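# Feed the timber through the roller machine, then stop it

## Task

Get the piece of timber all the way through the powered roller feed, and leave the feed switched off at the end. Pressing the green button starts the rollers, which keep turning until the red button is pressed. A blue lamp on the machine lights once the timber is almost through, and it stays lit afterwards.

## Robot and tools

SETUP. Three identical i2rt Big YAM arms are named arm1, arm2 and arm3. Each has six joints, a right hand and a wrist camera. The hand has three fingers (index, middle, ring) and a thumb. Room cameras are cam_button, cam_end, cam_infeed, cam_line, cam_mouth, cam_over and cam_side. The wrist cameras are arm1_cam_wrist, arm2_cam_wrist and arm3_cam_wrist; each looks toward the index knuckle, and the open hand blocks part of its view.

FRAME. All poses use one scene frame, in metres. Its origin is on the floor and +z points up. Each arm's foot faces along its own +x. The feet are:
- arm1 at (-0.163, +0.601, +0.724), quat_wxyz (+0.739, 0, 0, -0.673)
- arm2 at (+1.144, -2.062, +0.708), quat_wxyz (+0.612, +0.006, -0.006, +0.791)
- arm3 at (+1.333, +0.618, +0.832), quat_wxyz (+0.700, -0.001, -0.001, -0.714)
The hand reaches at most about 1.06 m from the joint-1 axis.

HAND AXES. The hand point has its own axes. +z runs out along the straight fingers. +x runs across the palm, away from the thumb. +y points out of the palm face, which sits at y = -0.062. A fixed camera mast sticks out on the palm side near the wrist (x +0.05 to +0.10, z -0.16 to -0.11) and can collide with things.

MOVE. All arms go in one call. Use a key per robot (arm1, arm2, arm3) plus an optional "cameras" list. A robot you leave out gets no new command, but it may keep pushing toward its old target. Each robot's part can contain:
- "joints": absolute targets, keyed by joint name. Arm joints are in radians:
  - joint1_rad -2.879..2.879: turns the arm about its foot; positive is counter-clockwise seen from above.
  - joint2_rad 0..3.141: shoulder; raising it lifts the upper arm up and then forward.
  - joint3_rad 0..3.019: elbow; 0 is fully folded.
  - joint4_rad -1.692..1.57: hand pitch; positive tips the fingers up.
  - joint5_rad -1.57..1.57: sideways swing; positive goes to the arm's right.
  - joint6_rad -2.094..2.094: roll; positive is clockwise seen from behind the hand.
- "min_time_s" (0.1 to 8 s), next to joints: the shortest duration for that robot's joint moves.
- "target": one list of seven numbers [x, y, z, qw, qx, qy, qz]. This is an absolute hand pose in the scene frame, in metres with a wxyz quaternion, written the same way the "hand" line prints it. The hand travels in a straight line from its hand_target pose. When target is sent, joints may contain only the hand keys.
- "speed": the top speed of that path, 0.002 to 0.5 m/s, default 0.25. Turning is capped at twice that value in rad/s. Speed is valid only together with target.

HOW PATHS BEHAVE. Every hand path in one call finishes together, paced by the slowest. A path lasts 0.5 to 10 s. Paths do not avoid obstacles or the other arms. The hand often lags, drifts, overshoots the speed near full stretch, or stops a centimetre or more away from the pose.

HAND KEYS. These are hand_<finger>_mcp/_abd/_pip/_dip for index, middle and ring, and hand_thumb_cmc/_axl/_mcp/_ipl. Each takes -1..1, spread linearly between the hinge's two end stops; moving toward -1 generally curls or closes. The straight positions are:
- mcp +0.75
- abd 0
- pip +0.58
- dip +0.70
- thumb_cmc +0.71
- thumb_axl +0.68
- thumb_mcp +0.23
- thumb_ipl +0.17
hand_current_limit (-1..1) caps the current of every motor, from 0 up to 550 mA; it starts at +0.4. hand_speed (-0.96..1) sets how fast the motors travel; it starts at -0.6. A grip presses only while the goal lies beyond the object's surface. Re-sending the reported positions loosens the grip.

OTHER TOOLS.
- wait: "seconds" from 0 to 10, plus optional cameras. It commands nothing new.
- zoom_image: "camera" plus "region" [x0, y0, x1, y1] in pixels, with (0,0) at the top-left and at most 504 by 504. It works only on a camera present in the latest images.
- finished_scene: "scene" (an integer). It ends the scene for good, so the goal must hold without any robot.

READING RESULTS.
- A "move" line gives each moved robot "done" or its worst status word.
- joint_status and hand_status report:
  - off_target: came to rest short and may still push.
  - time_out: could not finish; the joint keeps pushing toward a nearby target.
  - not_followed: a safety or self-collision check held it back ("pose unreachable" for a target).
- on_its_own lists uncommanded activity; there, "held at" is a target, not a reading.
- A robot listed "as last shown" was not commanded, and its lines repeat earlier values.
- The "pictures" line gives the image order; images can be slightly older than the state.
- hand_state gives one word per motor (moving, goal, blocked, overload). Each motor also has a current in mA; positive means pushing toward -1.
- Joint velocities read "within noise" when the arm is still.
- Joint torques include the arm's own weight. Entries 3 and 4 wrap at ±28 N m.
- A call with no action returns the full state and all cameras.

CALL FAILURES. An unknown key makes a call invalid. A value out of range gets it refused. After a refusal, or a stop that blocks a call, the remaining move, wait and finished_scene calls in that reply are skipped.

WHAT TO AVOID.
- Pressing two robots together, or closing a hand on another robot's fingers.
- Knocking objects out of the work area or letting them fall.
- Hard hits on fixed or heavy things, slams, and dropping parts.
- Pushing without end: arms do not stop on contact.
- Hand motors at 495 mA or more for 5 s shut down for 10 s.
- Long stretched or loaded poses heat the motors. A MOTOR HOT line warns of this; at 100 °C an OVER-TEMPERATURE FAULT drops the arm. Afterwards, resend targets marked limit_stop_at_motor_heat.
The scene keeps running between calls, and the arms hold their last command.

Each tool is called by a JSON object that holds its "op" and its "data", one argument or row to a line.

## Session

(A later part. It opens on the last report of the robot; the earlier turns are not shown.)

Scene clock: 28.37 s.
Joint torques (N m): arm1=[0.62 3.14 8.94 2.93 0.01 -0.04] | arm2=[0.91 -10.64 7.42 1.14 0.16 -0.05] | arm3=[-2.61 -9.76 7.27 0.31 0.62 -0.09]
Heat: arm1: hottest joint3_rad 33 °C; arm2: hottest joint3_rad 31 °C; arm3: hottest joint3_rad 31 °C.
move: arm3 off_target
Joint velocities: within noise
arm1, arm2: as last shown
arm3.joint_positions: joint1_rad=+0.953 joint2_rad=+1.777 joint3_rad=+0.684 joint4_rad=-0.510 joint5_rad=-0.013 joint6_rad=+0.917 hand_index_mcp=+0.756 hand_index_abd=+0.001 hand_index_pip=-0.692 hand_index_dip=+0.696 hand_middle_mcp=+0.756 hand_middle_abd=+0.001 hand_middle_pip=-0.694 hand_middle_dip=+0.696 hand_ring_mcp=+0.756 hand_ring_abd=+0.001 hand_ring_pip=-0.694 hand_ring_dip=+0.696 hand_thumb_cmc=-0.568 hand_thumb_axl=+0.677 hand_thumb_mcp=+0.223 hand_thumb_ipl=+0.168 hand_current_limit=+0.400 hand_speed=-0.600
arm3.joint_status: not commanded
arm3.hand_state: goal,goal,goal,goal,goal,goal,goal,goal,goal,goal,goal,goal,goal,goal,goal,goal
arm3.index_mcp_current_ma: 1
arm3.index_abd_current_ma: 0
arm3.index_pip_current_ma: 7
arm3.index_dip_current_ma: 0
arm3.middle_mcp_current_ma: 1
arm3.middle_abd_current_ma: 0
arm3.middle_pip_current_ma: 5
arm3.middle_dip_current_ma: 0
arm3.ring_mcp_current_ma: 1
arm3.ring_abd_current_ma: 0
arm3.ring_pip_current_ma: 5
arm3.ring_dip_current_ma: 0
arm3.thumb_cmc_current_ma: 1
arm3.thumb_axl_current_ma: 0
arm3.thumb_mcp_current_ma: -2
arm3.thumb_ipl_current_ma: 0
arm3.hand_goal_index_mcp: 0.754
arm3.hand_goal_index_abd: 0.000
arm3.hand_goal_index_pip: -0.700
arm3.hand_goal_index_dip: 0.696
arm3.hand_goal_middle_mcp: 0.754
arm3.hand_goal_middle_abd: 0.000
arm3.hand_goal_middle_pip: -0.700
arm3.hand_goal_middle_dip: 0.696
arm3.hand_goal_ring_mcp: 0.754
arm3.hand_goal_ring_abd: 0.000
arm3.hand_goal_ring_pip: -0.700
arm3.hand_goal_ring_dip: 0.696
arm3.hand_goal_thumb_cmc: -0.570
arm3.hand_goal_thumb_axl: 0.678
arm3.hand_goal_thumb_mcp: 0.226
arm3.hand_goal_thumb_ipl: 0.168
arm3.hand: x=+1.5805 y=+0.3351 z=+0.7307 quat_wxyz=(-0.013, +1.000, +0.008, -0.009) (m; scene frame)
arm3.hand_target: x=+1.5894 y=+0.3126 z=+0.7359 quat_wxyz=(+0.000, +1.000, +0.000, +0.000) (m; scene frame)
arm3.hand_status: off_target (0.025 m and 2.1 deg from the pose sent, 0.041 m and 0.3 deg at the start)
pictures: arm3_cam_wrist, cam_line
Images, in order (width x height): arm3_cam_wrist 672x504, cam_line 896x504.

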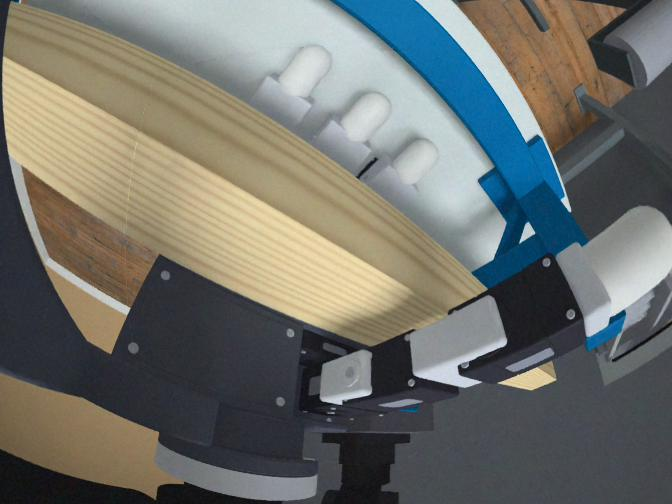

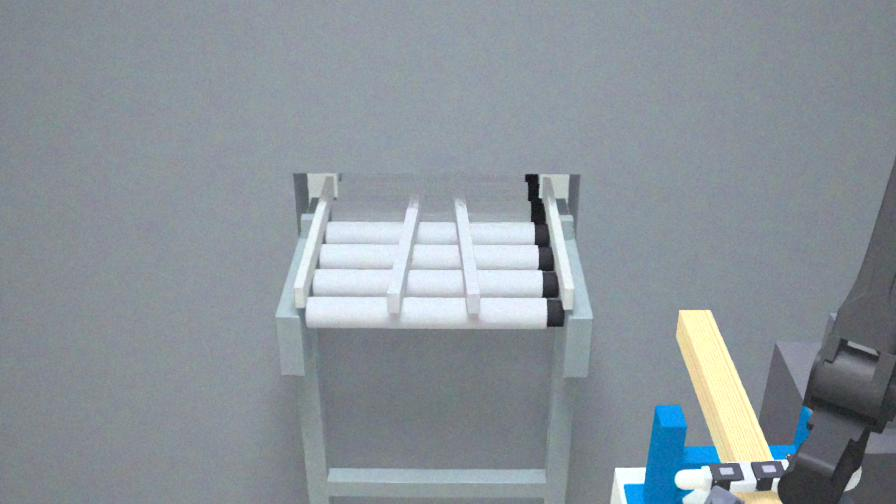

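{"op": "move", "data": {
  "arm3": {"target": [1.590, 0.326, 0.735, 0, 1, 0, 0], "speed": 0.1}
}}

{"op": "move", "data": {
  "arm3": {"target": [1.590, 0.326, 0.756, 0, 1, 0, 0], "speed": 0.06}
}}

{"op": "move", "data": {
  "arm3": {"joints": {"hand_thumb_mcp": -0.50, "hand_thumb_ipl": -0.22}},
  "cameras": ["arm3_cam_wrist"]
}}

Scene clock: 32.67 s.
Joint torques (N m): arm1=[0.73 3.08 8.91 2.88 0 -0.05] | arm2=[0.97 -10.7 7.42 1.14 0.17 -0.05] | arm3=[-0.26 -10.52 5.34 0.66 0.57 0.18]
Heat: arm1: hottest joint3_rad 33 °C; arm2: hottest joint3_rad 31 °C; arm3: hottest joint3_rad 31 °C.
move: arm3 off_target
Joint velocities: within noise
arm1, arm2: as last shown
arm3.joint_positions: joint1_rad=+0.954 joint2_rad=+1.777 joint3_rad=+0.684 joint4_rad=-0.510 joint5_rad=-0.013 joint6_rad=+0.922 hand_index_mcp=+0.756 hand_index_abd=+0.001 hand_index_pip=-0.692 hand_index_dip=+0.696 hand_middle_mcp=+0.756 hand_middle_abd=+0.001 hand_middle_pip=-0.694 hand_middle_dip=+0.696 hand_ring_mcp=+0.756 hand_ring_abd=+0.001 hand_ring_pip=-0.694 hand_ring_dip=+0.696 hand_thumb_cmc=-0.568 hand_thumb_axl=+0.677 hand_thumb_mcp=+0.223 hand_thumb_ipl=+0.168 hand_current_limit=+0.400 hand_speed=-0.600
arm3.joint_status: not commanded
arm3.hand_state: goal,goal,goal,goal,goal,goal,goal,goal,goal,goal,goal,goal,goal,goal,goal,goal
arm3.index_mcp_current_ma: 1
arm3.index_abd_current_ma: 0
arm3.index_pip_current_ma: 7
arm3.index_dip_current_ma: 0
arm3.middle_mcp_current_ma: 1
arm3.middle_abd_current_ma: 0
arm3.middle_pip_current_ma: 5
arm3.middle_dip_current_ma: 0
arm3.ring_mcp_current_ma: 1
arm3.ring_abd_current_ma: 0
arm3.ring_pip_current_ma: 5
arm3.ring_dip_current_ma: 0
arm3.thumb_cmc_current_ma: 1
arm3.thumb_axl_current_ma: 0
arm3.thumb_mcp_current_ma: -2
arm3.thumb_ipl_current_ma: 0
arm3.hand_goal_index_mcp: 0.754
arm3.hand_goal_index_abd: 0.000
arm3.hand_goal_index_pip: -0.700
arm3.hand_goal_index_dip: 0.696
arm3.hand_goal_middle_mcp: 0.754
arm3.hand_goal_middle_abd: 0.000
arm3.hand_goal_middle_pip: -0.700
arm3.hand_goal_middle_dip: 0.696
arm3.hand_goal_ring_mcp: 0.754
arm3.hand_goal_ring_abd: 0.000
arm3.hand_goal_ring_pip: -0.700
arm3.hand_goal_ring_dip: 0.696
arm3.hand_goal_thumb_cmc: -0.570
arm3.hand_goal_thumb_axl: 0.678
arm3.hand_goal_thumb_mcp: 0.226
arm3.hand_goal_thumb_ipl: 0.168
arm3.hand: x=+1.5803 y=+0.3354 z=+0.7307 quat_wxyz=(-0.013, +1.000, +0.006, -0.009) (m; scene frame)
arm3.hand_target: x=+1.5900 y=+0.3262 z=+0.7353 quat_wxyz=(+0.000, +1.000, +0.000, +0.000) (m; scene frame)
arm3.hand_status: off_target (0.014 m and 2.0 deg from the pose sent, 0.014 m and 2.1 deg at the start)
pictures: none

Scene clock: 33.70 s.
Joint torques (N m): arm1=[0.85 2.84 8.95 2.84 -0.01 -0.04] | arm2=[1.03 -10.64 7.43 1.16 0.17 -0.04] | arm3=[-0.62 -11.87 6.16 -0.02 0.41 0.18]
Heat: arm1: hottest joint3_rad 33 °C; arm2: hottest joint3_rad 31 °C; arm3: hottest joint3_rad 31 °C.
move: arm3 off_target
Joint velocities: within noise
arm1, arm2: as last shown
arm3.joint_positions: joint1_rad=+0.954 joint2_rad=+1.737 joint3_rad=+0.684 joint4_rad=-0.556 joint5_rad=-0.009 joint6_rad=+0.922 hand_index_mcp=+0.756 hand_index_abd=+0.001 hand_index_pip=-0.692 hand_index_dip=+0.696 hand_middle_mcp=+0.756 hand_middle_abd=+0.001 hand_middle_pip=-0.694 hand_middle_dip=+0.696 hand_ring_mcp=+0.756 hand_ring_abd=+0.001 hand_ring_pip=-0.694 hand_ring_dip=+0.696 hand_thumb_cmc=-0.568 hand_thumb_axl=+0.677 hand_thumb_mcp=+0.223 hand_thumb_ipl=+0.168 hand_current_limit=+0.400 hand_speed=-0.600
arm3.joint_status: not commanded
arm3.hand_state: goal,goal,goal,goal,goal,goal,goal,goal,goal,goal,goal,goal,goal,goal,goal,goal
arm3.index_mcp_current_ma: 1
arm3.index_abd_current_ma: 0
arm3.index_pip_current_ma: 7
arm3.index_dip_current_ma: 0
arm3.middle_mcp_current_ma: 1
arm3.middle_abd_current_ma: 0
arm3.middle_pip_current_ma: 5
arm3.middle_dip_current_ma: 0
arm3.ring_mcp_current_ma: 1
arm3.ring_abd_current_ma: 0
arm3.ring_pip_current_ma: 5
arm3.ring_dip_current_ma: 0
arm3.thumb_cmc_current_ma: 1
arm3.thumb_axl_current_ma: 0
arm3.thumb_mcp_current_ma: -2
arm3.thumb_ipl_current_ma: 0
arm3.hand_goal_index_mcp: 0.754
arm3.hand_goal_index_abd: 0.000
arm3.hand_goal_index_pip: -0.700
arm3.hand_goal_index_dip: 0.696
arm3.hand_goal_middle_mcp: 0.754
arm3.hand_goal_middle_abd: 0.000
arm3.hand_goal_middle_pip: -0.700
arm3.hand_goal_middle_dip: 0.696
arm3.hand_goal_ring_mcp: 0.754
arm3.hand_goal_ring_abd: 0.000
arm3.hand_goal_ring_pip: -0.700
arm3.hand_goal_ring_dip: 0.696
arm3.hand_goal_thumb_cmc: -0.570
arm3.hand_goal_thumb_axl: 0.678
arm3.hand_goal_thumb_mcp: 0.226
arm3.hand_goal_thumb_ipl: 0.168
arm3.hand: x=+1.5780 y=+0.3363 z=+0.7438 quat_wxyz=(-0.014, +1.000, +0.006, -0.013) (m; scene frame)
arm3.hand_target: x=+1.5899 y=+0.3262 z=+0.7561 quat_wxyz=(+0.000, +1.000, +0.000, +0.000) (m; scene frame)
arm3.hand_status: off_target (0.020 m and 2.2 deg from the pose sent, 0.029 m and 2.0 deg at the start)
pictures: none

Scene clock: 34.63 s.
Joint torques (N m): arm1=[0.79 2.9 8.87 2.92 -0.01 -0.04] | arm2=[1.03 -10.7 7.41 1.13 0.17 -0.04] | arm3=[-0.26 -11.87 6.08 -0.02 0.36 0.19]
Heat: arm1: hottest joint3_rad 33 °C; arm2: hottest joint3_rad 32 °C; arm3: hottest joint3_rad 31 °C.
move: arm3 off_target
Joint velocities: within noise
arm1.joint_positions: joint1_rad=-0.898 joint2_rad=+0.618 joint3_rad=+1.435 joint4_rad=-1.394 joint5_rad=-0.027 joint6_rad=+1.056 hand_index_mcp=+0.755 hand_index_abd=+0.000 hand_index_pip=+0.577 hand_index_dip=+0.696 hand_middle_mcp=+0.755 hand_middle_abd=+0.000 hand_middle_pip=+0.577 hand_middle_dip=+0.696 hand_ring_mcp=+0.755 hand_ring_abd=+0.000 hand_ring_pip=+0.577 hand_ring_dip=+0.696 hand_thumb_cmc=+0.715 hand_thumb_axl=+0.677 hand_thumb_mcp=+0.226 hand_thumb_ipl=+0.168 hand_current_limit=+0.400 hand_speed=-0.600
arm1.joint_status: not commanded
arm1.hand_state: goal,goal,goal,goal,goal,goal,goal,goal,goal,goal,goal,goal,goal,goal,goal,goal
arm1.index_mcp_current_ma: 0
arm1.index_abd_current_ma: 0
arm1.index_pip_current_ma: 0
arm1.index_dip_current_ma: 0
arm1.middle_mcp_current_ma: 0
arm1.middle_abd_current_ma: 0
arm1.middle_pip_current_ma: 0
arm1.middle_dip_current_ma: 0
arm1.ring_mcp_current_ma: 0
arm1.ring_abd_current_ma: 0
arm1.ring_pip_current_ma: 0
arm1.ring_dip_current_ma: 0
arm1.thumb_cmc_current_ma: 0
arm1.thumb_axl_current_ma: 0
arm1.thumb_mcp_current_ma: 0
arm1.thumb_ipl_current_ma: 0
arm1.hand_goal_index_mcp: 0.754
arm1.hand_goal_index_abd: 0.000
arm1.hand_goal_index_pip: 0.576
arm1.hand_goal_index_dip: 0.696
arm1.hand_goal_middle_mcp: 0.754
arm1.hand_goal_middle_abd: 0.000
arm1.hand_goal_middle_pip: 0.576
arm1.hand_goal_middle_dip: 0.696
arm1.hand_goal_ring_mcp: 0.754
arm1.hand_goal_ring_abd: 0.000
arm1.hand_goal_ring_pip: 0.576
arm1.hand_goal_ring_dip: 0.696
arm1.hand_goal_thumb_cmc: 0.714
arm1.hand_goal_thumb_axl: 0.678
arm1.hand_goal_thumb_mcp: 0.226
arm1.hand_goal_thumb_ipl: 0.168
arm1.hand: x=-0.3891 y=+0.4959 z=+1.2903 quat_wxyz=(+0.471, +0.531, -0.701, +0.072) (m; scene frame)
arm1.hand_target: x=-0.3869 y=+0.4979 z=+1.3023 quat_wxyz=(+0.484, +0.527, -0.695, +0.073) (m; scene frame)
arm1.hand_status: not commanded
arm2: as last shown
arm3.joint_positions: joint1_rad=+0.954 joint2_rad=+1.737 joint3_rad=+0.684 joint4_rad=-0.556 joint5_rad=-0.008 joint6_rad=+0.922 hand_index_mcp=+0.756 hand_index_abd=+0.001 hand_index_pip=-0.692 hand_index_dip=+0.696 hand_middle_mcp=+0.756 hand_middle_abd=+0.001 hand_middle_pip=-0.694 hand_middle_dip=+0.696 hand_ring_mcp=+0.756 hand_ring_abd=+0.001 hand_ring_pip=-0.694 hand_ring_dip=+0.696 hand_thumb_cmc=-0.568 hand_thumb_axl=+0.677 hand_thumb_mcp=-0.259 hand_thumb_ipl=-0.217 hand_current_limit=+0.400 hand_speed=-0.600
arm3.joint_status: hand_thumb_mcp off_target (ended at -0.259, target -0.500); the others done
arm3.hand_state: goal,goal,goal,goal,goal,goal,goal,goal,goal,goal,goal,goal,goal,goal,blocked,goal
arm3.index_mcp_current_ma: 1
arm3.index_abd_current_ma: 0
arm3.index_pip_current_ma: 7
arm3.index_dip_current_ma: 0
arm3.middle_mcp_current_ma: 1
arm3.middle_abd_current_ma: 0
arm3.middle_pip_current_ma: 5
arm3.middle_dip_current_ma: 0
arm3.ring_mcp_current_ma: 1
arm3.ring_abd_current_ma: 0
arm3.ring_pip_current_ma: 5
arm3.ring_dip_current_ma: 0
arm3.thumb_cmc_current_ma: 1
arm3.thumb_axl_current_ma: 0
arm3.thumb_mcp_current_ma: 385
arm3.thumb_ipl_current_ma: 2
arm3.hand_goal_index_mcp: 0.754
arm3.hand_goal_index_abd: 0.000
arm3.hand_goal_index_pip: -0.700
arm3.hand_goal_index_dip: 0.696
arm3.hand_goal_middle_mcp: 0.754
arm3.hand_goal_middle_abd: 0.000
arm3.hand_goal_middle_pip: -0.700
arm3.hand_goal_middle_dip: 0.696
arm3.hand_goal_ring_mcp: 0.754
arm3.hand_goal_ring_abd: 0.000
arm3.hand_goal_ring_pip: -0.700
arm3.hand_goal_ring_dip: 0.696
arm3.hand_goal_thumb_cmc: -0.570
arm3.hand_goal_thumb_axl: 0.678
arm3.hand_goal_thumb_mcp: -0.500
arm3.hand_goal_thumb_ipl: -0.220
arm3.hand: x=+1.5779 y=+0.3362 z=+0.7439 quat_wxyz=(-0.013, +1.000, +0.006, -0.013) (m; scene frame)
arm3.hand_target: x=+1.5899 y=+0.3261 z=+0.7561 quat_wxyz=(+0.000, +1.000, +0.000, +0.000) (m; scene frame)
arm3.hand_status: not commanded
pictures: arm3_cam_wrist
Images, in order (width x height): arm3_cam_wrist 672x504.

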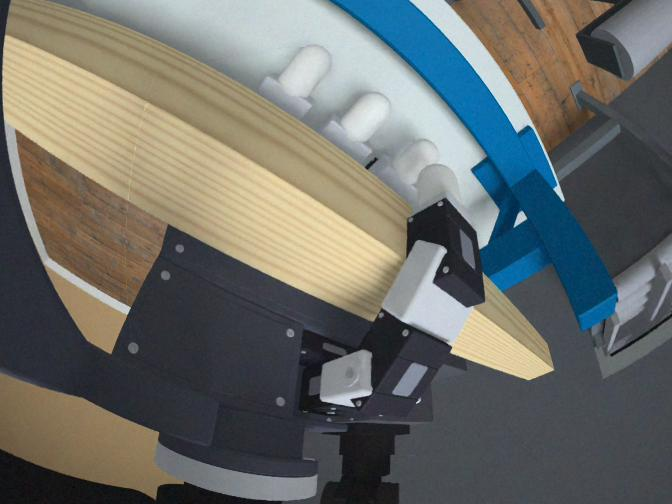

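{"op": "move", "data": {
  "arm3": {"target": [1.61, 0.335, 0.91, 0, 1, 0, 0], "speed": 0.12}
}}

{"op": "move", "data": {
  "arm3": {"target": [1.580, 0.21, 0.935, 0.045, 0.998, 0.001, 0.05], "speed": 0.15},
  "cameras": ["cam_line"]
}}

{"op": "move", "data": {
  "arm3": {"target": [1.32, 0.04, 0.94, 0.067, 0.998, 0.0, -0.004], "speed": 0.15}
}}

{"op": "move", "data": {
  "arm3": {"target": [1.315, -0.060, 0.885, 0.069, 0.998, 0.016, 0.011], "speed": 0.12},
  "cameras": ["cam_line", "cam_infeed", "cam_mouth"]
}}

Scene clock: 42.57 s.
Joint torques (N m): arm1=[0.79 2.9 8.95 2.85 0 -0.05] | arm2=[0.97 -10.64 7.43 1.13 0.16 -0.05] | arm3=[0.5 -12.81 12.52 0.05 0.16 0.15]
Heat: arm1: hottest joint3_rad 34 °C; arm2: hottest joint3_rad 32 °C; arm3: hottest joint3_rad 32 °C.
move: arm3 off_target
Joint velocities: within noise
arm1, arm2: as last shown
arm3.joint_positions: joint1_rad=+0.995 joint2_rad=+1.447 joint3_rad=+0.811 joint4_rad=-1.055 joint5_rad=-0.004 joint6_rad=+0.978 hand_index_mcp=+0.777 hand_index_abd=-0.001 hand_index_pip=-0.691 hand_index_dip=+0.696 hand_middle_mcp=+0.760 hand_middle_abd=+0.000 hand_middle_pip=-0.694 hand_middle_dip=+0.696 hand_ring_mcp=+0.772 hand_ring_abd=+0.016 hand_ring_pip=-0.678 hand_ring_dip=+0.696 hand_thumb_cmc=-0.574 hand_thumb_axl=+0.672 hand_thumb_mcp=-0.372 hand_thumb_ipl=-0.189 hand_current_limit=+0.400 hand_speed=-0.600
arm3.joint_status: not commanded
arm3.hand_state: blocked,goal,goal,goal,goal,goal,goal,goal,goal,goal,blocked,goal,goal,goal,blocked,blocked
arm3.index_mcp_current_ma: 35
arm3.index_abd_current_ma: 0
arm3.index_pip_current_ma: 8
arm3.index_dip_current_ma: 0
arm3.middle_mcp_current_ma: 5
arm3.middle_abd_current_ma: 0
arm3.middle_pip_current_ma: 4
arm3.middle_dip_current_ma: 0
arm3.ring_mcp_current_ma: 24
arm3.ring_abd_current_ma: 15
arm3.ring_pip_current_ma: 31
arm3.ring_dip_current_ma: 0
arm3.thumb_cmc_current_ma: -3
arm3.thumb_axl_current_ma: -6
arm3.thumb_mcp_current_ma: 385
arm3.thumb_ipl_current_ma: 78
arm3.hand_goal_index_mcp: 0.754
arm3.hand_goal_index_abd: 0.000
arm3.hand_goal_index_pip: -0.700
arm3.hand_goal_index_dip: 0.696
arm3.hand_goal_middle_mcp: 0.754
arm3.hand_goal_middle_abd: 0.000
arm3.hand_goal_middle_pip: -0.700
arm3.hand_goal_middle_dip: 0.696
arm3.hand_goal_ring_mcp: 0.754
arm3.hand_goal_ring_abd: 0.000
arm3.hand_goal_ring_pip: -0.700
arm3.hand_goal_ring_dip: 0.696
arm3.hand_goal_thumb_cmc: -0.570
arm3.hand_goal_thumb_axl: 0.678
arm3.hand_goal_thumb_mcp: -0.500
arm3.hand_goal_thumb_ipl: -0.220
arm3.on_its_own: hand_thumb_mcp moved -0.113 toward your old target -0.500
arm3.hand: x=+1.5749 y=+0.3537 z=+0.8706 quat_wxyz=(-0.034, +0.998, -0.002, -0.049) (m; scene frame)
arm3.hand_target: x=+1.6075 y=+0.3366 z=+0.9105 quat_wxyz=(+0.000, +1.000, +0.000, +0.000) (m; scene frame)
arm3.hand_status: off_target (0.056 m and 6.8 deg from the pose sent, 0.169 m and 2.2 deg at the start)
pictures: none

Scene clock: 44.43 s.
Joint torques (N m): arm1=[0.85 2.9 8.9 2.91 0 -0.06] | arm2=[0.97 -10.64 7.45 1.13 0.17 -0.04] | arm3=[-1.08 -12.4 13.7 1.22 -0.21 -0.04]
Heat: arm1: hottest joint3_rad 34 °C; arm2: hottest joint3_rad 32 °C; arm3: hottest joint3_rad 32 °C.
move: arm3 off_target
Joint velocities: within noise
arm1, arm2: as last shown
arm3.joint_positions: joint1_rad=+0.716 joint2_rad=+1.474 joint3_rad=+0.906 joint4_rad=-1.004 joint5_rad=-0.013 joint6_rad=+0.694 hand_index_mcp=+0.778 hand_index_abd=-0.001 hand_index_pip=-0.691 hand_index_dip=+0.696 hand_middle_mcp=+0.763 hand_middle_abd=+0.000 hand_middle_pip=-0.694 hand_middle_dip=+0.696 hand_ring_mcp=+0.778 hand_ring_abd=+0.016 hand_ring_pip=-0.678 hand_ring_dip=+0.696 hand_thumb_cmc=-0.575 hand_thumb_axl=+0.671 hand_thumb_mcp=-0.372 hand_thumb_ipl=-0.189 hand_current_limit=+0.400 hand_speed=-0.600
arm3.joint_status: not commanded
arm3.hand_state: blocked,goal,goal,goal,goal,goal,goal,goal,blocked,goal,blocked,goal,goal,goal,blocked,blocked
arm3.index_mcp_current_ma: 37
arm3.index_abd_current_ma: 0
arm3.index_pip_current_ma: 8
arm3.index_dip_current_ma: 0
arm3.middle_mcp_current_ma: 9
arm3.middle_abd_current_ma: 0
arm3.middle_pip_current_ma: 4
arm3.middle_dip_current_ma: 0
arm3.ring_mcp_current_ma: 37
arm3.ring_abd_current_ma: 16
arm3.ring_pip_current_ma: 31
arm3.ring_dip_current_ma: 0
arm3.thumb_cmc_current_ma: -4
arm3.thumb_axl_current_ma: -8
arm3.thumb_mcp_current_ma: 385
arm3.thumb_ipl_current_ma: 78
arm3.hand_goal_index_mcp: 0.754
arm3.hand_goal_index_abd: 0.000
arm3.hand_goal_index_pip: -0.700
arm3.hand_goal_index_dip: 0.696
arm3.hand_goal_middle_mcp: 0.754
arm3.hand_goal_middle_abd: 0.000
arm3.hand_goal_middle_pip: -0.700
arm3.hand_goal_middle_dip: 0.696
arm3.hand_goal_ring_mcp: 0.754
arm3.hand_goal_ring_abd: 0.000
arm3.hand_goal_ring_pip: -0.700
arm3.hand_goal_ring_dip: 0.696
arm3.hand_goal_thumb_cmc: -0.570
arm3.hand_goal_thumb_axl: 0.678
arm3.hand_goal_thumb_mcp: -0.500
arm3.hand_goal_thumb_ipl: -0.220
arm3.hand: x=+1.5517 y=+0.2467 z=+0.8926 quat_wxyz=(-0.003, +1.000, +0.001, +0.005) (m; scene frame)
arm3.hand_target: x=+1.5772 y=+0.2135 z=+0.9373 quat_wxyz=(+0.045, +0.998, +0.001, +0.050) (m; scene frame)
arm3.hand_status: off_target (0.063 m and 7.6 deg from the pose sent, 0.158 m and 14.5 deg at the start)
pictures: cam_line
Images, in order (width x height): cam_line 896x504.

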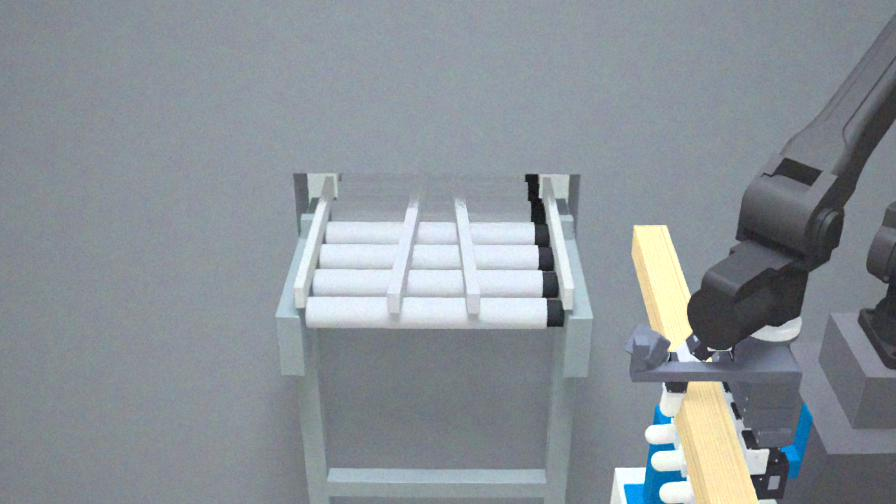

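Scene clock: 47.50 s.
Joint torques (N m): arm1=[0.79 3.02 8.94 2.89 0 -0.05] | arm2=[0.91 -10.58 7.41 1.11 0.16 -0.05] | arm3=[-0.67 -15.03 14.19 0.53 -0.57 -0.01]
Heat: arm1: hottest joint3_rad 34 °C; arm2: hottest joint3_rad 32 °C; arm3: hottest joint3_rad 33 °C.
move: arm3 off_target
Joint velocities: within noise
arm1: as last shown
arm2.joint_positions: joint1_rad=+0.359 joint2_rad=+1.482 joint3_rad=+1.401 joint4_rad=-1.505 joint5_rad=-0.006 joint6_rad=+0.620 hand_index_mcp=+0.755 hand_index_abd=+0.000 hand_index_pip=+0.577 hand_index_dip=+0.696 hand_middle_mcp=-0.051 hand_middle_abd=+0.000 hand_middle_pip=-0.294 hand_middle_dip=-0.167 hand_ring_mcp=-0.054 hand_ring_abd=+0.000 hand_ring_pip=-0.295 hand_ring_dip=-0.167 hand_thumb_cmc=+0.715 hand_thumb_axl=+0.677 hand_thumb_mcp=+0.223 hand_thumb_ipl=+0.168 hand_current_limit=+0.400 hand_speed=-0.600
arm2.joint_status: not commanded
arm2.hand_state: goal,goal,goal,goal,goal,goal,goal,goal,goal,goal,goal,goal,goal,goal,goal,goal
arm2.index_mcp_current_ma: 1
arm2.index_abd_current_ma: 0
arm2.index_pip_current_ma: 1
arm2.index_dip_current_ma: 0
arm2.middle_mcp_current_ma: 43
arm2.middle_abd_current_ma: 0
arm2.middle_pip_current_ma: 9
arm2.middle_dip_current_ma: 4
arm2.ring_mcp_current_ma: 35
arm2.ring_abd_current_ma: 0
arm2.ring_pip_current_ma: 7
arm2.ring_dip_current_ma: 3
arm2.thumb_cmc_current_ma: 1
arm2.thumb_axl_current_ma: -1
arm2.thumb_mcp_current_ma: -4
arm2.thumb_ipl_current_ma: 0
arm2.hand_goal_index_mcp: 0.754
arm2.hand_goal_index_abd: 0.000
arm2.hand_goal_index_pip: 0.576
arm2.hand_goal_index_dip: 0.696
arm2.hand_goal_middle_mcp: -0.070
arm2.hand_goal_middle_abd: 0.000
arm2.hand_goal_middle_pip: -0.300
arm2.hand_goal_middle_dip: -0.170
arm2.hand_goal_ring_mcp: -0.070
arm2.hand_goal_ring_abd: 0.000
arm2.hand_goal_ring_pip: -0.300
arm2.hand_goal_ring_dip: -0.170
arm2.hand_goal_thumb_cmc: 0.714
arm2.hand_goal_thumb_axl: 0.678
arm2.hand_goal_thumb_mcp: 0.226
arm2.hand_goal_thumb_ipl: 0.168
arm2.hand: x=+0.9179 y=-1.6274 z=+0.9503 quat_wxyz=(+0.000, +0.003, +1.000, +0.000) (m; scene frame)
arm2.hand_target: x=+0.9170 y=-1.6250 z=+0.9451 quat_wxyz=(+0.000, +0.000, +1.000, +0.000) (m; scene frame)
arm2.hand_status: not commanded
arm3.joint_positions: joint1_rad=+0.048 joint2_rad=+1.655 joint3_rad=+1.107 joint4_rad=-1.004 joint5_rad=+0.025 joint6_rad=+0.028 hand_index_mcp=+0.778 hand_index_abd=-0.001 hand_index_pip=-0.691 hand_index_dip=+0.696 hand_middle_mcp=+0.764 hand_middle_abd=+0.000 hand_middle_pip=-0.694 hand_middle_dip=+0.696 hand_ring_mcp=+0.779 hand_ring_abd=+0.016 hand_ring_pip=-0.678 hand_ring_dip=+0.696 hand_thumb_cmc=-0.575 hand_thumb_axl=+0.671 hand_thumb_mcp=-0.372 hand_thumb_ipl=-0.189 hand_current_limit=+0.400 hand_speed=-0.600
arm3.joint_status: not commanded
arm3.hand_state: blocked,goal,goal,goal,goal,goal,goal,goal,blocked,goal,blocked,goal,goal,goal,blocked,blocked
arm3.index_mcp_current_ma: 39
arm3.index_abd_current_ma: 0
arm3.index_pip_current_ma: 8
arm3.index_dip_current_ma: 0
arm3.middle_mcp_current_ma: 10
arm3.middle_abd_current_ma: 0
arm3.middle_pip_current_ma: 4
arm3.middle_dip_current_ma: 0
arm3.ring_mcp_current_ma: 39
arm3.ring_abd_current_ma: 16
arm3.ring_pip_current_ma: 31
arm3.ring_dip_current_ma: 0
arm3.thumb_cmc_current_ma: -4
arm3.thumb_axl_current_ma: -8
arm3.thumb_mcp_current_ma: 385
arm3.thumb_ipl_current_ma: 78
arm3.hand_goal_index_mcp: 0.754
arm3.hand_goal_index_abd: 0.000
arm3.hand_goal_index_pip: -0.700
arm3.hand_goal_index_dip: 0.696
arm3.hand_goal_middle_mcp: 0.754
arm3.hand_goal_middle_abd: 0.000
arm3.hand_goal_middle_pip: -0.700
arm3.hand_goal_middle_dip: 0.696
arm3.hand_goal_ring_mcp: 0.754
arm3.hand_goal_ring_abd: 0.000
arm3.hand_goal_ring_pip: -0.700
arm3.hand_goal_ring_dip: 0.696
arm3.hand_goal_thumb_cmc: -0.570
arm3.hand_goal_thumb_axl: 0.678
arm3.hand_goal_thumb_mcp: -0.500
arm3.hand_goal_thumb_ipl: -0.220
arm3.hand: x=+1.3176 y=+0.0812 z=+0.8909 quat_wxyz=(+0.011, +1.000, -0.001, -0.013) (m; scene frame)
arm3.hand_target: x=+1.3197 y=+0.0445 z=+0.9415 quat_wxyz=(+0.067, +0.998, +0.000, -0.004) (m; scene frame)
arm3.hand_status: off_target (0.064 m and 6.5 deg from the pose sent, 0.314 m and 8.1 deg at the start)
pictures: none

Scene clock: 49.20 s.
Joint torques (N m): arm1=[0.73 2.9 8.95 2.93 0 -0.05] | arm2=[0.97 -10.64 7.45 1.13 0.16 -0.04] | arm3=[-1.32 -19.84 13.53 0.79 -0.71 -0.03]
Heat: arm1: hottest joint3_rad 34 °C; arm2: hottest joint3_rad 32 °C; arm3: hottest joint3_rad 33 °C.
move: arm3 off_target
Joint velocities: within noise
arm1, arm2: as last shown
arm3.joint_positions: joint1_rad=+0.027 joint2_rad=+1.954 joint3_rad=+1.363 joint4_rad=-0.973 joint5_rad=-0.007 joint6_rad=-0.026 hand_index_mcp=+0.778 hand_index_abd=-0.001 hand_index_pip=-0.691 hand_index_dip=+0.696 hand_middle_mcp=+0.764 hand_middle_abd=+0.000 hand_middle_pip=-0.694 hand_middle_dip=+0.696 hand_ring_mcp=+0.779 hand_ring_abd=+0.016 hand_ring_pip=-0.678 hand_ring_dip=+0.696 hand_thumb_cmc=-0.575 hand_thumb_axl=+0.671 hand_thumb_mcp=-0.372 hand_thumb_ipl=-0.189 hand_current_limit=+0.400 hand_speed=-0.600
arm3.joint_status: not commanded
arm3.hand_state: blocked,goal,goal,goal,goal,goal,goal,goal,blocked,goal,blocked,goal,goal,goal,blocked,blocked
arm3.index_mcp_current_ma: 39
arm3.index_abd_current_ma: 0
arm3.index_pip_current_ma: 8
arm3.index_dip_current_ma: 0
arm3.middle_mcp_current_ma: 10
arm3.middle_abd_current_ma: 0
arm3.middle_pip_current_ma: 4
arm3.middle_dip_current_ma: 0
arm3.ring_mcp_current_ma: 39
arm3.ring_abd_current_ma: 16
arm3.ring_pip_current_ma: 31
arm3.ring_dip_current_ma: 0
arm3.thumb_cmc_current_ma: -4
arm3.thumb_axl_current_ma: -8
arm3.thumb_mcp_current_ma: 385
arm3.thumb_ipl_current_ma: 78
arm3.hand_goal_index_mcp: 0.754
arm3.hand_goal_index_abd: 0.000
arm3.hand_goal_index_pip: -0.700
arm3.hand_goal_index_dip: 0.696
arm3.hand_goal_middle_mcp: 0.754
arm3.hand_goal_middle_abd: 0.000
arm3.hand_goal_middle_pip: -0.700
arm3.hand_goal_middle_dip: 0.696
arm3.hand_goal_ring_mcp: 0.754
arm3.hand_goal_ring_abd: 0.000
arm3.hand_goal_ring_pip: -0.700
arm3.hand_goal_ring_dip: 0.696
arm3.hand_goal_thumb_cmc: -0.570
arm3.hand_goal_thumb_axl: 0.678
arm3.hand_goal_thumb_mcp: -0.500
arm3.hand_goal_thumb_ipl: -0.220
arm3.hand: x=+1.3173 y=-0.0130 z=+0.8299 quat_wxyz=(+0.005, +1.000, +0.016, +0.003) (m; scene frame)
arm3.hand_target: x=+1.3147 y=-0.0546 z=+0.8874 quat_wxyz=(+0.069, +0.997, +0.016, +0.010) (m; scene frame)
arm3.hand_status: off_target (0.072 m and 7.4 deg from the pose sent, 0.141 m and 7.4 deg at the start)
pictures: cam_infeed, cam_line, cam_mouth
Images, in order (width x height): cam_infeed 896x504, cam_line 896x504, cam_mouth 896x504.

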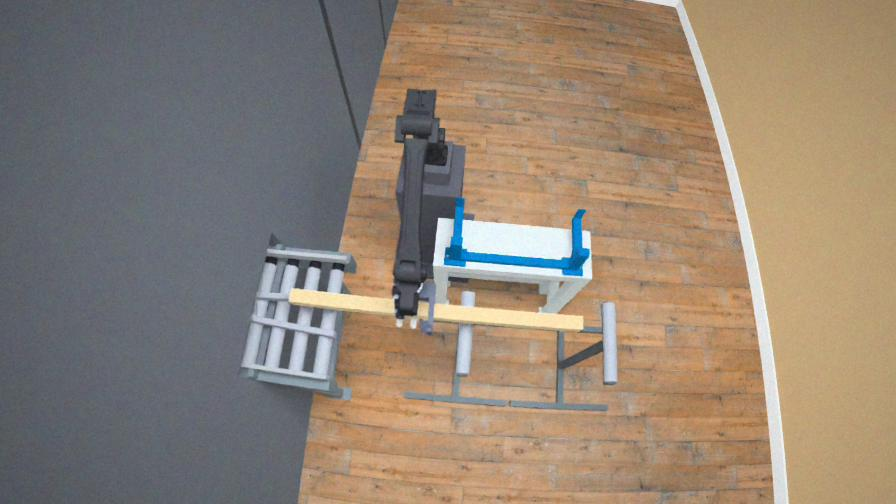

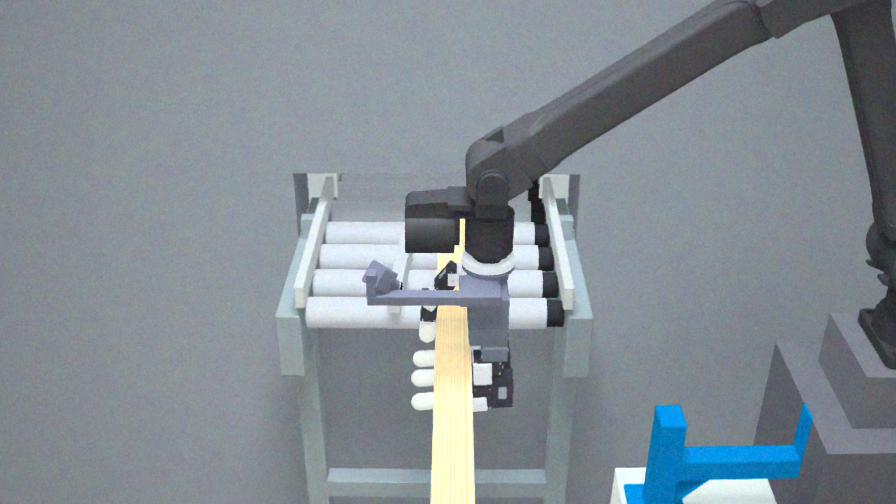

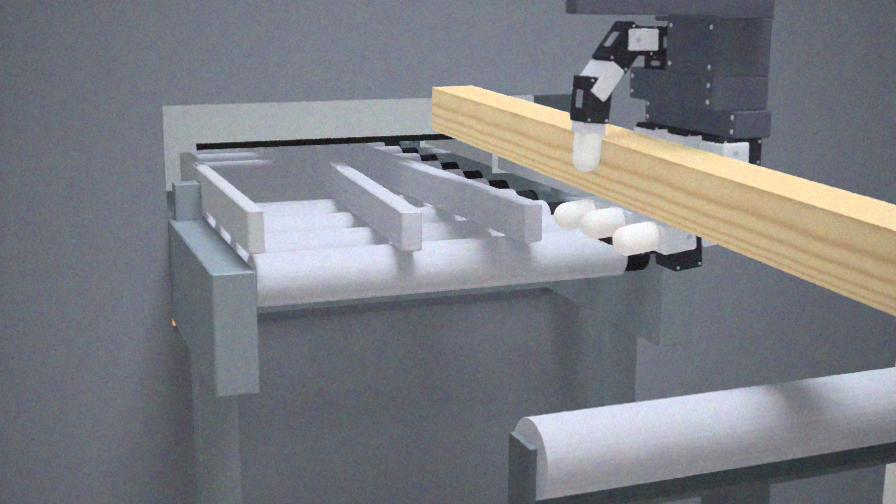

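{"op": "move", "data": {
  "arm3": {"target": [1.26, -0.088, 0.835, 0.069, 0.998, 0.016, 0.011], "speed": 0.1},
  "cameras": ["cam_line", "cam_mouth"]
}}

{"op": "zoom_image", "data": {
  "camera": "cam_line",
  "region": [280, 160, 600, 504]
}}

Scene clock: 63.90 s.
Joint torques (N m): arm1=[0.73 2.9 8.92 2.89 -0.01 -0.04] | arm2=[0.97 -10.7 7.42 1.16 0.17 -0.04] | arm3=[-0.97 -21.07 12.94 0.88 -0.77 -0.03]
Heat: arm1: hottest joint3_rad 35 °C; arm2: hottest joint3_rad 32 °C; arm3: hottest joint3_rad 34 °C.
move: arm3 off_target
Joint velocities: within noise
arm1, arm2: as last shown
arm3.joint_positions: joint1_rad=-0.067 joint2_rad=+2.088 joint3_rad=+1.439 joint4_rad=-0.915 joint5_rad=-0.018 joint6_rad=-0.116 hand_index_mcp=+0.778 hand_index_abd=-0.001 hand_index_pip=-0.691 hand_index_dip=+0.696 hand_middle_mcp=+0.764 hand_middle_abd=+0.000 hand_middle_pip=-0.694 hand_middle_dip=+0.696 hand_ring_mcp=+0.779 hand_ring_abd=+0.016 hand_ring_pip=-0.678 hand_ring_dip=+0.696 hand_thumb_cmc=-0.575 hand_thumb_axl=+0.671 hand_thumb_mcp=-0.372 hand_thumb_ipl=-0.189 hand_current_limit=+0.400 hand_speed=-0.600
arm3.joint_status: not commanded
arm3.hand_state: blocked,goal,goal,goal,goal,goal,goal,goal,blocked,goal,blocked,goal,goal,goal,blocked,blocked
arm3.index_mcp_current_ma: 39
arm3.index_abd_current_ma: 0
arm3.index_pip_current_ma: 8
arm3.index_dip_current_ma: 0
arm3.middle_mcp_current_ma: 10
arm3.middle_abd_current_ma: 0
arm3.middle_pip_current_ma: 4
arm3.middle_dip_current_ma: 0
arm3.ring_mcp_current_ma: 39
arm3.ring_abd_current_ma: 16
arm3.ring_pip_current_ma: 31
arm3.ring_dip_current_ma: 0
arm3.thumb_cmc_current_ma: -4
arm3.thumb_axl_current_ma: -8
arm3.thumb_mcp_current_ma: 385
arm3.thumb_ipl_current_ma: 78
arm3.hand_goal_index_mcp: 0.754
arm3.hand_goal_index_abd: 0.000
arm3.hand_goal_index_pip: -0.700
arm3.hand_goal_index_dip: 0.696
arm3.hand_goal_middle_mcp: 0.754
arm3.hand_goal_middle_abd: 0.000
arm3.hand_goal_middle_pip: -0.700
arm3.hand_goal_middle_dip: 0.696
arm3.hand_goal_ring_mcp: 0.754
arm3.hand_goal_ring_abd: 0.000
arm3.hand_goal_ring_pip: -0.700
arm3.hand_goal_ring_dip: 0.696
arm3.hand_goal_thumb_cmc: -0.570
arm3.hand_goal_thumb_axl: 0.678
arm3.hand_goal_thumb_mcp: -0.500
arm3.hand_goal_thumb_ipl: -0.220
arm3.hand: x=+1.2651 y=-0.0397 z=+0.7813 quat_wxyz=(+0.005, +1.000, +0.014, +0.008) (m; scene frame)
arm3.hand_target: x=+1.2602 y=-0.0829 z=+0.8376 quat_wxyz=(+0.069, +0.997, +0.016, +0.010) (m; scene frame)
arm3.hand_status: off_target (0.072 m and 7.3 deg from the pose sent, 0.094 m and 7.4 deg at the start)
pictures: cam_line, cam_mouth
Images, in order (width x height): cam_line 896x504, cam_mouth 896x504.

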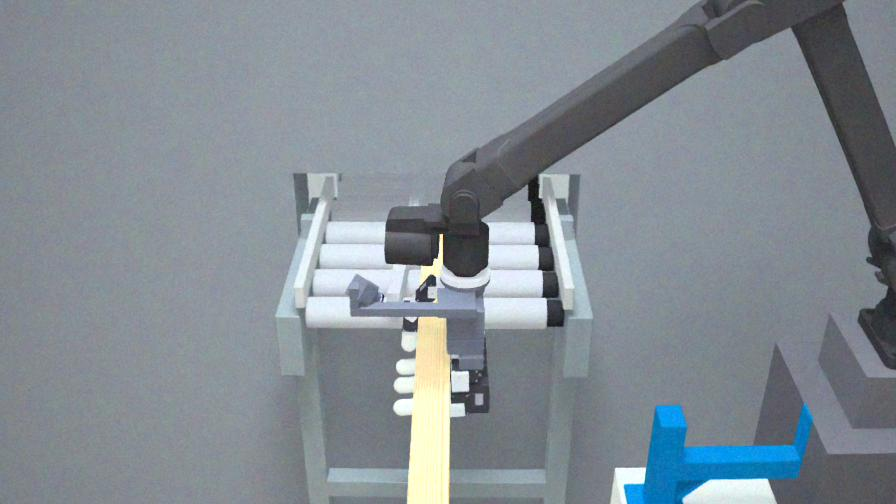

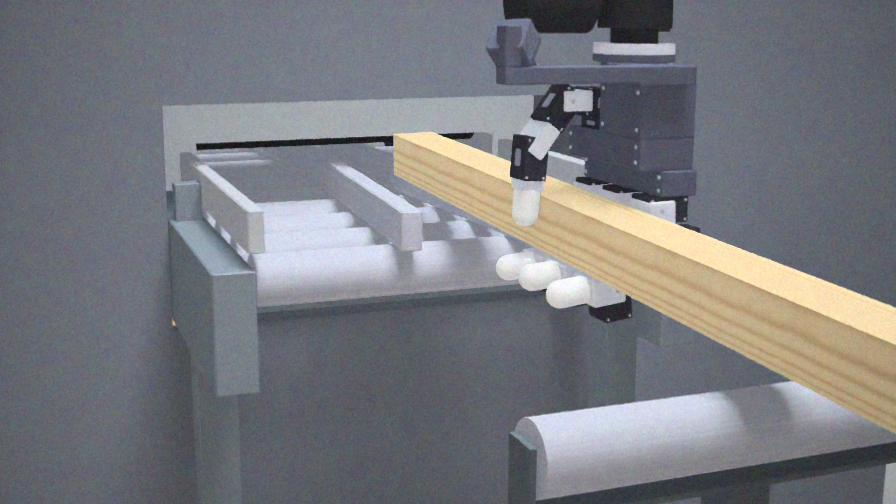

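Scaled by 1.465 from the camera's 896x504 image, which has a finer 1280x720 frame.

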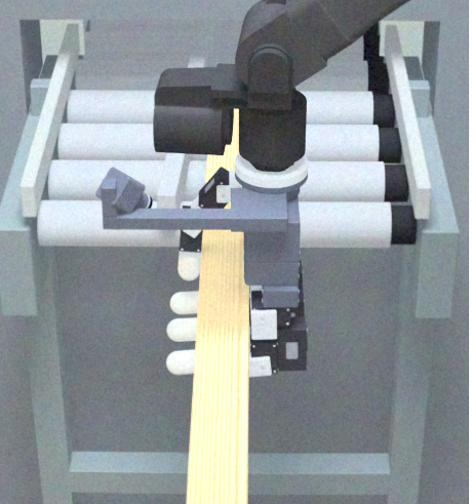

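{"op": "move", "data": {
  "arm3": {"target": [1.25, -0.078, 0.80, 0.065, 0.998, 0.015, 0.011], "speed": 0.06},
  "arm2": {"target": [0.917, -1.624, 0.932, 0, 0, 1, 0], "speed": 0.1}
}}

{"op": "move", "data": {
  "arm3": {"target": [1.25, -0.053, 0.752, 0.036, 0.999, 0.015, 0.007], "speed": 0.06},
  "arm2": {"target": [0.917, -1.624, 0.889, 0, 0, 1, 0], "speed": 0.06},
  "cameras": ["cam_line", "cam_button"]
}}

{"op": "zoom_image", "data": {
  "camera": "cam_line",
  "region": [280, 160, 600, 504]
}}

Scene clock: 70.50 s.
Joint torques (N m): arm1=[0.79 2.84 8.94 2.93 -0.01 -0.06] | arm2=[0.85 -10.23 7.38 1.14 0.16 -0.05] | arm3=[-1.03 -21.54 9.65 1.02 -0.81 -0.03]
Heat: arm1: hottest joint3_rad 35 °C; arm2: hottest joint3_rad 33 °C; arm3: hottest joint3_rad 36 °C.
move: arm2 done; arm3 off_target
Joint velocities: within noise
arm1: as last shown
arm2.joint_positions: joint1_rad=+0.359 joint2_rad=+1.482 joint3_rad=+1.373 joint4_rad=-1.471 joint5_rad=-0.006 joint6_rad=+0.618 hand_index_mcp=+0.755 hand_index_abd=+0.000 hand_index_pip=+0.577 hand_index_dip=+0.696 hand_middle_mcp=-0.051 hand_middle_abd=+0.000 hand_middle_pip=-0.294 hand_middle_dip=-0.167 hand_ring_mcp=-0.054 hand_ring_abd=+0.000 hand_ring_pip=-0.295 hand_ring_dip=-0.167 hand_thumb_cmc=+0.715 hand_thumb_axl=+0.677 hand_thumb_mcp=+0.223 hand_thumb_ipl=+0.168 hand_current_limit=+0.400 hand_speed=-0.600
arm2.joint_status: not commanded
arm2.hand_state: goal,goal,goal,goal,goal,goal,goal,goal,goal,goal,goal,goal,goal,goal,goal,goal
arm2.index_mcp_current_ma: 1
arm2.index_abd_current_ma: 0
arm2.index_pip_current_ma: 1
arm2.index_dip_current_ma: 0
arm2.middle_mcp_current_ma: 43
arm2.middle_abd_current_ma: 0
arm2.middle_pip_current_ma: 9
arm2.middle_dip_current_ma: 4
arm2.ring_mcp_current_ma: 35
arm2.ring_abd_current_ma: 0
arm2.ring_pip_current_ma: 7
arm2.ring_dip_current_ma: 3
arm2.thumb_cmc_current_ma: 1
arm2.thumb_axl_current_ma: -1
arm2.thumb_mcp_current_ma: -4
arm2.thumb_ipl_current_ma: 0
arm2.hand_goal_index_mcp: 0.754
arm2.hand_goal_index_abd: 0.000
arm2.hand_goal_index_pip: 0.576
arm2.hand_goal_index_dip: 0.696
arm2.hand_goal_middle_mcp: -0.070
arm2.hand_goal_middle_abd: 0.000
arm2.hand_goal_middle_pip: -0.300
arm2.hand_goal_middle_dip: -0.170
arm2.hand_goal_ring_mcp: -0.070
arm2.hand_goal_ring_abd: 0.000
arm2.hand_goal_ring_pip: -0.300
arm2.hand_goal_ring_dip: -0.170
arm2.hand_goal_thumb_cmc: 0.714
arm2.hand_goal_thumb_axl: 0.678
arm2.hand_goal_thumb_mcp: 0.226
arm2.hand_goal_thumb_ipl: 0.168
arm2.hand: x=+0.9176 y=-1.6269 z=+0.9399 quat_wxyz=(-0.001, +0.003, +1.000, +0.003) (m; scene frame)
arm2.hand_target: x=+0.9171 y=-1.6241 z=+0.9321 quat_wxyz=(+0.000, +0.000, +1.000, +0.000) (m; scene frame)
arm2.hand_status: done (0.008 m and 0.5 deg from the pose sent, 0.019 m and 0.4 deg at the start)
arm3.joint_positions: joint1_rad=-0.083 joint2_rad=+2.136 joint3_rad=+1.439 joint4_rad=-0.847 joint5_rad=-0.020 joint6_rad=-0.134 hand_index_mcp=+0.778 hand_index_abd=-0.001 hand_index_pip=-0.691 hand_index_dip=+0.696 hand_middle_mcp=+0.764 hand_middle_abd=+0.000 hand_middle_pip=-0.694 hand_middle_dip=+0.696 hand_ring_mcp=+0.779 hand_ring_abd=+0.016 hand_ring_pip=-0.678 hand_ring_dip=+0.696 hand_thumb_cmc=-0.575 hand_thumb_axl=+0.671 hand_thumb_mcp=-0.372 hand_thumb_ipl=-0.189 hand_current_limit=+0.400 hand_speed=-0.600
arm3.joint_status: not commanded
arm3.hand_state: blocked,goal,goal,goal,goal,goal,goal,goal,blocked,goal,blocked,goal,goal,goal,blocked,blocked
arm3.index_mcp_current_ma: 39
arm3.index_abd_current_ma: 0
arm3.index_pip_current_ma: 8
arm3.index_dip_current_ma: 0
arm3.middle_mcp_current_ma: 10
arm3.middle_abd_current_ma: 0
arm3.middle_pip_current_ma: 4
arm3.middle_dip_current_ma: 0
arm3.ring_mcp_current_ma: 39
arm3.ring_abd_current_ma: 16
arm3.ring_pip_current_ma: 31
arm3.ring_dip_current_ma: 0
arm3.thumb_cmc_current_ma: -4
arm3.thumb_axl_current_ma: -8
arm3.thumb_mcp_current_ma: 385
arm3.thumb_ipl_current_ma: 78
arm3.hand_goal_index_mcp: 0.754
arm3.hand_goal_index_abd: 0.000
arm3.hand_goal_index_pip: -0.700
arm3.hand_goal_index_dip: 0.696
arm3.hand_goal_middle_mcp: 0.754
arm3.hand_goal_middle_abd: 0.000
arm3.hand_goal_middle_pip: -0.700
arm3.hand_goal_middle_dip: 0.696
arm3.hand_goal_ring_mcp: 0.754
arm3.hand_goal_ring_abd: 0.000
arm3.hand_goal_ring_pip: -0.700
arm3.hand_goal_ring_dip: 0.696
arm3.hand_goal_thumb_cmc: -0.570
arm3.hand_goal_thumb_axl: 0.678
arm3.hand_goal_thumb_mcp: -0.500
arm3.hand_goal_thumb_ipl: -0.220
arm3.hand: x=+1.2555 y=-0.0464 z=+0.7566 quat_wxyz=(+0.016, +1.000, +0.015, +0.008) (m; scene frame)
arm3.hand_target: x=+1.2500 y=-0.0758 z=+0.8009 quat_wxyz=(+0.065, +0.998, +0.015, +0.011) (m; scene frame)
arm3.hand_status: off_target (0.054 m and 5.7 deg from the pose sent, 0.045 m and 6.9 deg at the start)
pictures: none

Scene clock: 71.93 s.
Joint torques (N m): arm1=[0.85 2.96 8.92 2.89 -0.02 -0.04] | arm2=[0.97 -7.41 5.16 2.09 -0.11 -0.04] | arm3=[-0.97 -18.96 6.97 1.07 -0.05 -0.03]
Heat: arm1: hottest joint3_rad 35 °C; arm2: hottest joint3_rad 32 °C; arm3: hottest joint3_rad 36 °C.
move: arm2 off_target; arm3 off_target
Joint velocities: within noise
arm1: as last shown
arm2.joint_positions: joint1_rad=+0.359 joint2_rad=+1.464 joint3_rad=+1.306 joint4_rad=-1.382 joint5_rad=+0.001 joint6_rad=+0.618 hand_index_mcp=+0.780 hand_index_abd=+0.017 hand_index_pip=+0.596 hand_index_dip=+0.704 hand_middle_mcp=-0.051 hand_middle_abd=+0.000 hand_middle_pip=-0.294 hand_middle_dip=-0.167 hand_ring_mcp=-0.054 hand_ring_abd=+0.000 hand_ring_pip=-0.295 hand_ring_dip=-0.167 hand_thumb_cmc=+0.715 hand_thumb_axl=+0.677 hand_thumb_mcp=+0.223 hand_thumb_ipl=+0.168 hand_current_limit=+0.400 hand_speed=-0.600
arm2.joint_status: not commanded
arm2.hand_state: blocked,goal,blocked,goal,goal,goal,goal,goal,goal,goal,goal,goal,goal,goal,goal,goal
arm2.index_mcp_current_ma: 62
arm2.index_abd_current_ma: 29
arm2.index_pip_current_ma: 42
arm2.index_dip_current_ma: 12
arm2.middle_mcp_current_ma: 43
arm2.middle_abd_current_ma: 0
arm2.middle_pip_current_ma: 9
arm2.middle_dip_current_ma: 4
arm2.ring_mcp_current_ma: 35
arm2.ring_abd_current_ma: 0
arm2.ring_pip_current_ma: 7
arm2.ring_dip_current_ma: 3
arm2.thumb_cmc_current_ma: 1
arm2.thumb_axl_current_ma: -1
arm2.thumb_mcp_current_ma: -4
arm2.thumb_ipl_current_ma: 0
arm2.hand_goal_index_mcp: 0.754
arm2.hand_goal_index_abd: 0.000
arm2.hand_goal_index_pip: 0.576
arm2.hand_goal_index_dip: 0.696
arm2.hand_goal_middle_mcp: -0.070
arm2.hand_goal_middle_abd: 0.000
arm2.hand_goal_middle_pip: -0.300
arm2.hand_goal_middle_dip: -0.170
arm2.hand_goal_ring_mcp: -0.070
arm2.hand_goal_ring_abd: 0.000
arm2.hand_goal_ring_pip: -0.300
arm2.hand_goal_ring_dip: -0.170
arm2.hand_goal_thumb_cmc: 0.714
arm2.hand_goal_thumb_axl: 0.678
arm2.hand_goal_thumb_mcp: 0.226
arm2.hand_goal_thumb_ipl: 0.168
arm2.hand: x=+0.9183 y=-1.6255 z=+0.9244 quat_wxyz=(-0.010, +0.003, +1.000, +0.021) (m; scene frame)
arm2.hand_target: x=+0.9181 y=-1.6258 z=+0.8900 quat_wxyz=(+0.000, +0.000, +1.000, +0.000) (m; scene frame)
arm2.hand_status: off_target (0.035 m and 2.7 deg from the pose sent, 0.051 m and 0.5 deg at the start)
arm3.joint_positions: joint1_rad=-0.084 joint2_rad=+2.149 joint3_rad=+1.418 joint4_rad=-0.804 joint5_rad=-0.023 joint6_rad=-0.136 hand_index_mcp=+0.778 hand_index_abd=-0.001 hand_index_pip=-0.691 hand_index_dip=+0.696 hand_middle_mcp=+0.761 hand_middle_abd=+0.000 hand_middle_pip=-0.694 hand_middle_dip=+0.696 hand_ring_mcp=+0.769 hand_ring_abd=+0.008 hand_ring_pip=-0.688 hand_ring_dip=+0.696 hand_thumb_cmc=-0.573 hand_thumb_axl=+0.676 hand_thumb_mcp=-0.373 hand_thumb_ipl=-0.189 hand_current_limit=+0.400 hand_speed=-0.600
arm3.joint_status: not commanded
arm3.hand_state: blocked,goal,goal,goal,goal,goal,goal,goal,goal,goal,goal,goal,goal,goal,blocked,blocked
arm3.index_mcp_current_ma: 39
arm3.index_abd_current_ma: 0
arm3.index_pip_current_ma: 8
arm3.index_dip_current_ma: 0
arm3.middle_mcp_current_ma: 7
arm3.middle_abd_current_ma: 0
arm3.middle_pip_current_ma: 4
arm3.middle_dip_current_ma: 0
arm3.ring_mcp_current_ma: 19
arm3.ring_abd_current_ma: 5
arm3.ring_pip_current_ma: 12
arm3.ring_dip_current_ma: 0
arm3.thumb_cmc_current_ma: -1
arm3.thumb_axl_current_ma: -2
arm3.thumb_mcp_current_ma: 385
arm3.thumb_ipl_current_ma: 78
arm3.hand_goal_index_mcp: 0.754
arm3.hand_goal_index_abd: 0.000
arm3.hand_goal_index_pip: -0.700
arm3.hand_goal_index_dip: 0.696
arm3.hand_goal_middle_mcp: 0.754
arm3.hand_goal_middle_abd: 0.000
arm3.hand_goal_middle_pip: -0.700
arm3.hand_goal_middle_dip: 0.696
arm3.hand_goal_ring_mcp: 0.754
arm3.hand_goal_ring_abd: 0.000
arm3.hand_goal_ring_pip: -0.700
arm3.hand_goal_ring_dip: 0.696
arm3.hand_goal_thumb_cmc: -0.570
arm3.hand_goal_thumb_axl: 0.678
arm3.hand_goal_thumb_mcp: -0.500
arm3.hand_goal_thumb_ipl: -0.220
arm3.hand: x=+1.2560 y=-0.0440 z=+0.7443 quat_wxyz=(+0.021, +1.000, +0.016, +0.009) (m; scene frame)
arm3.hand_target: x=+1.2499 y=-0.0527 z=+0.7522 quat_wxyz=(+0.036, +0.999, +0.015, +0.007) (m; scene frame)
arm3.hand_status: off_target (0.013 m and 1.8 deg from the pose sent, 0.010 m and 2.3 deg at the start)
pictures: cam_button, cam_line
Images, in order (width x height): cam_button 896x504, cam_line 896x504.

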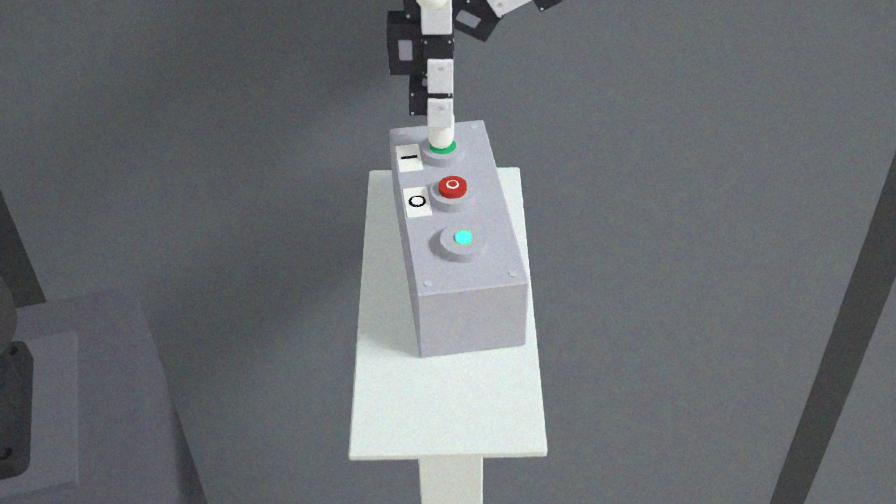

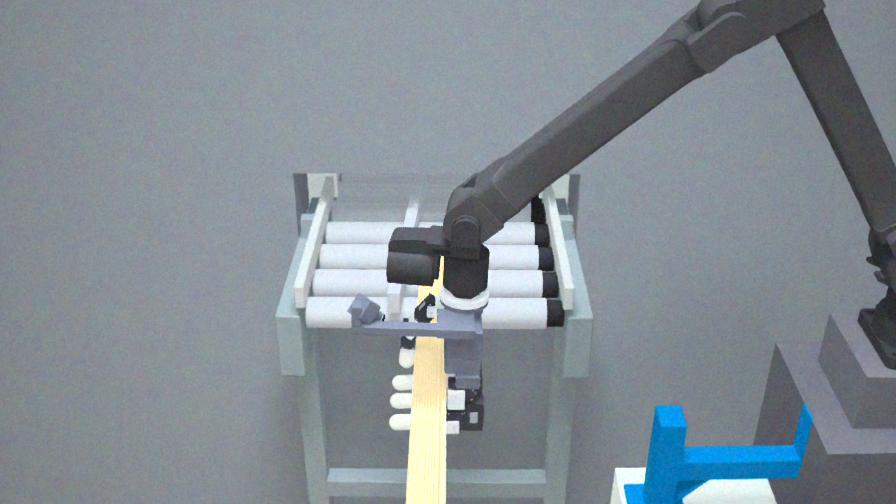

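Scaled by 1.465 from the camera's 896x504 image, which has a finer 1280x720 frame.

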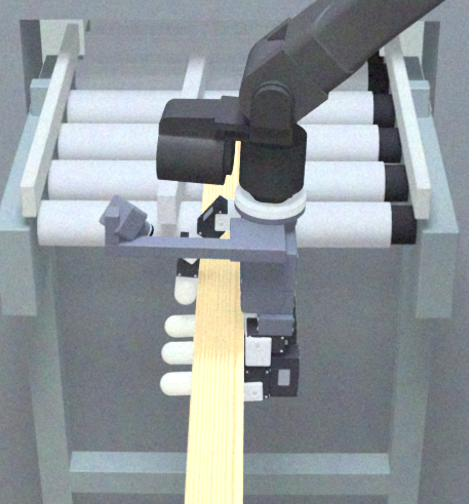

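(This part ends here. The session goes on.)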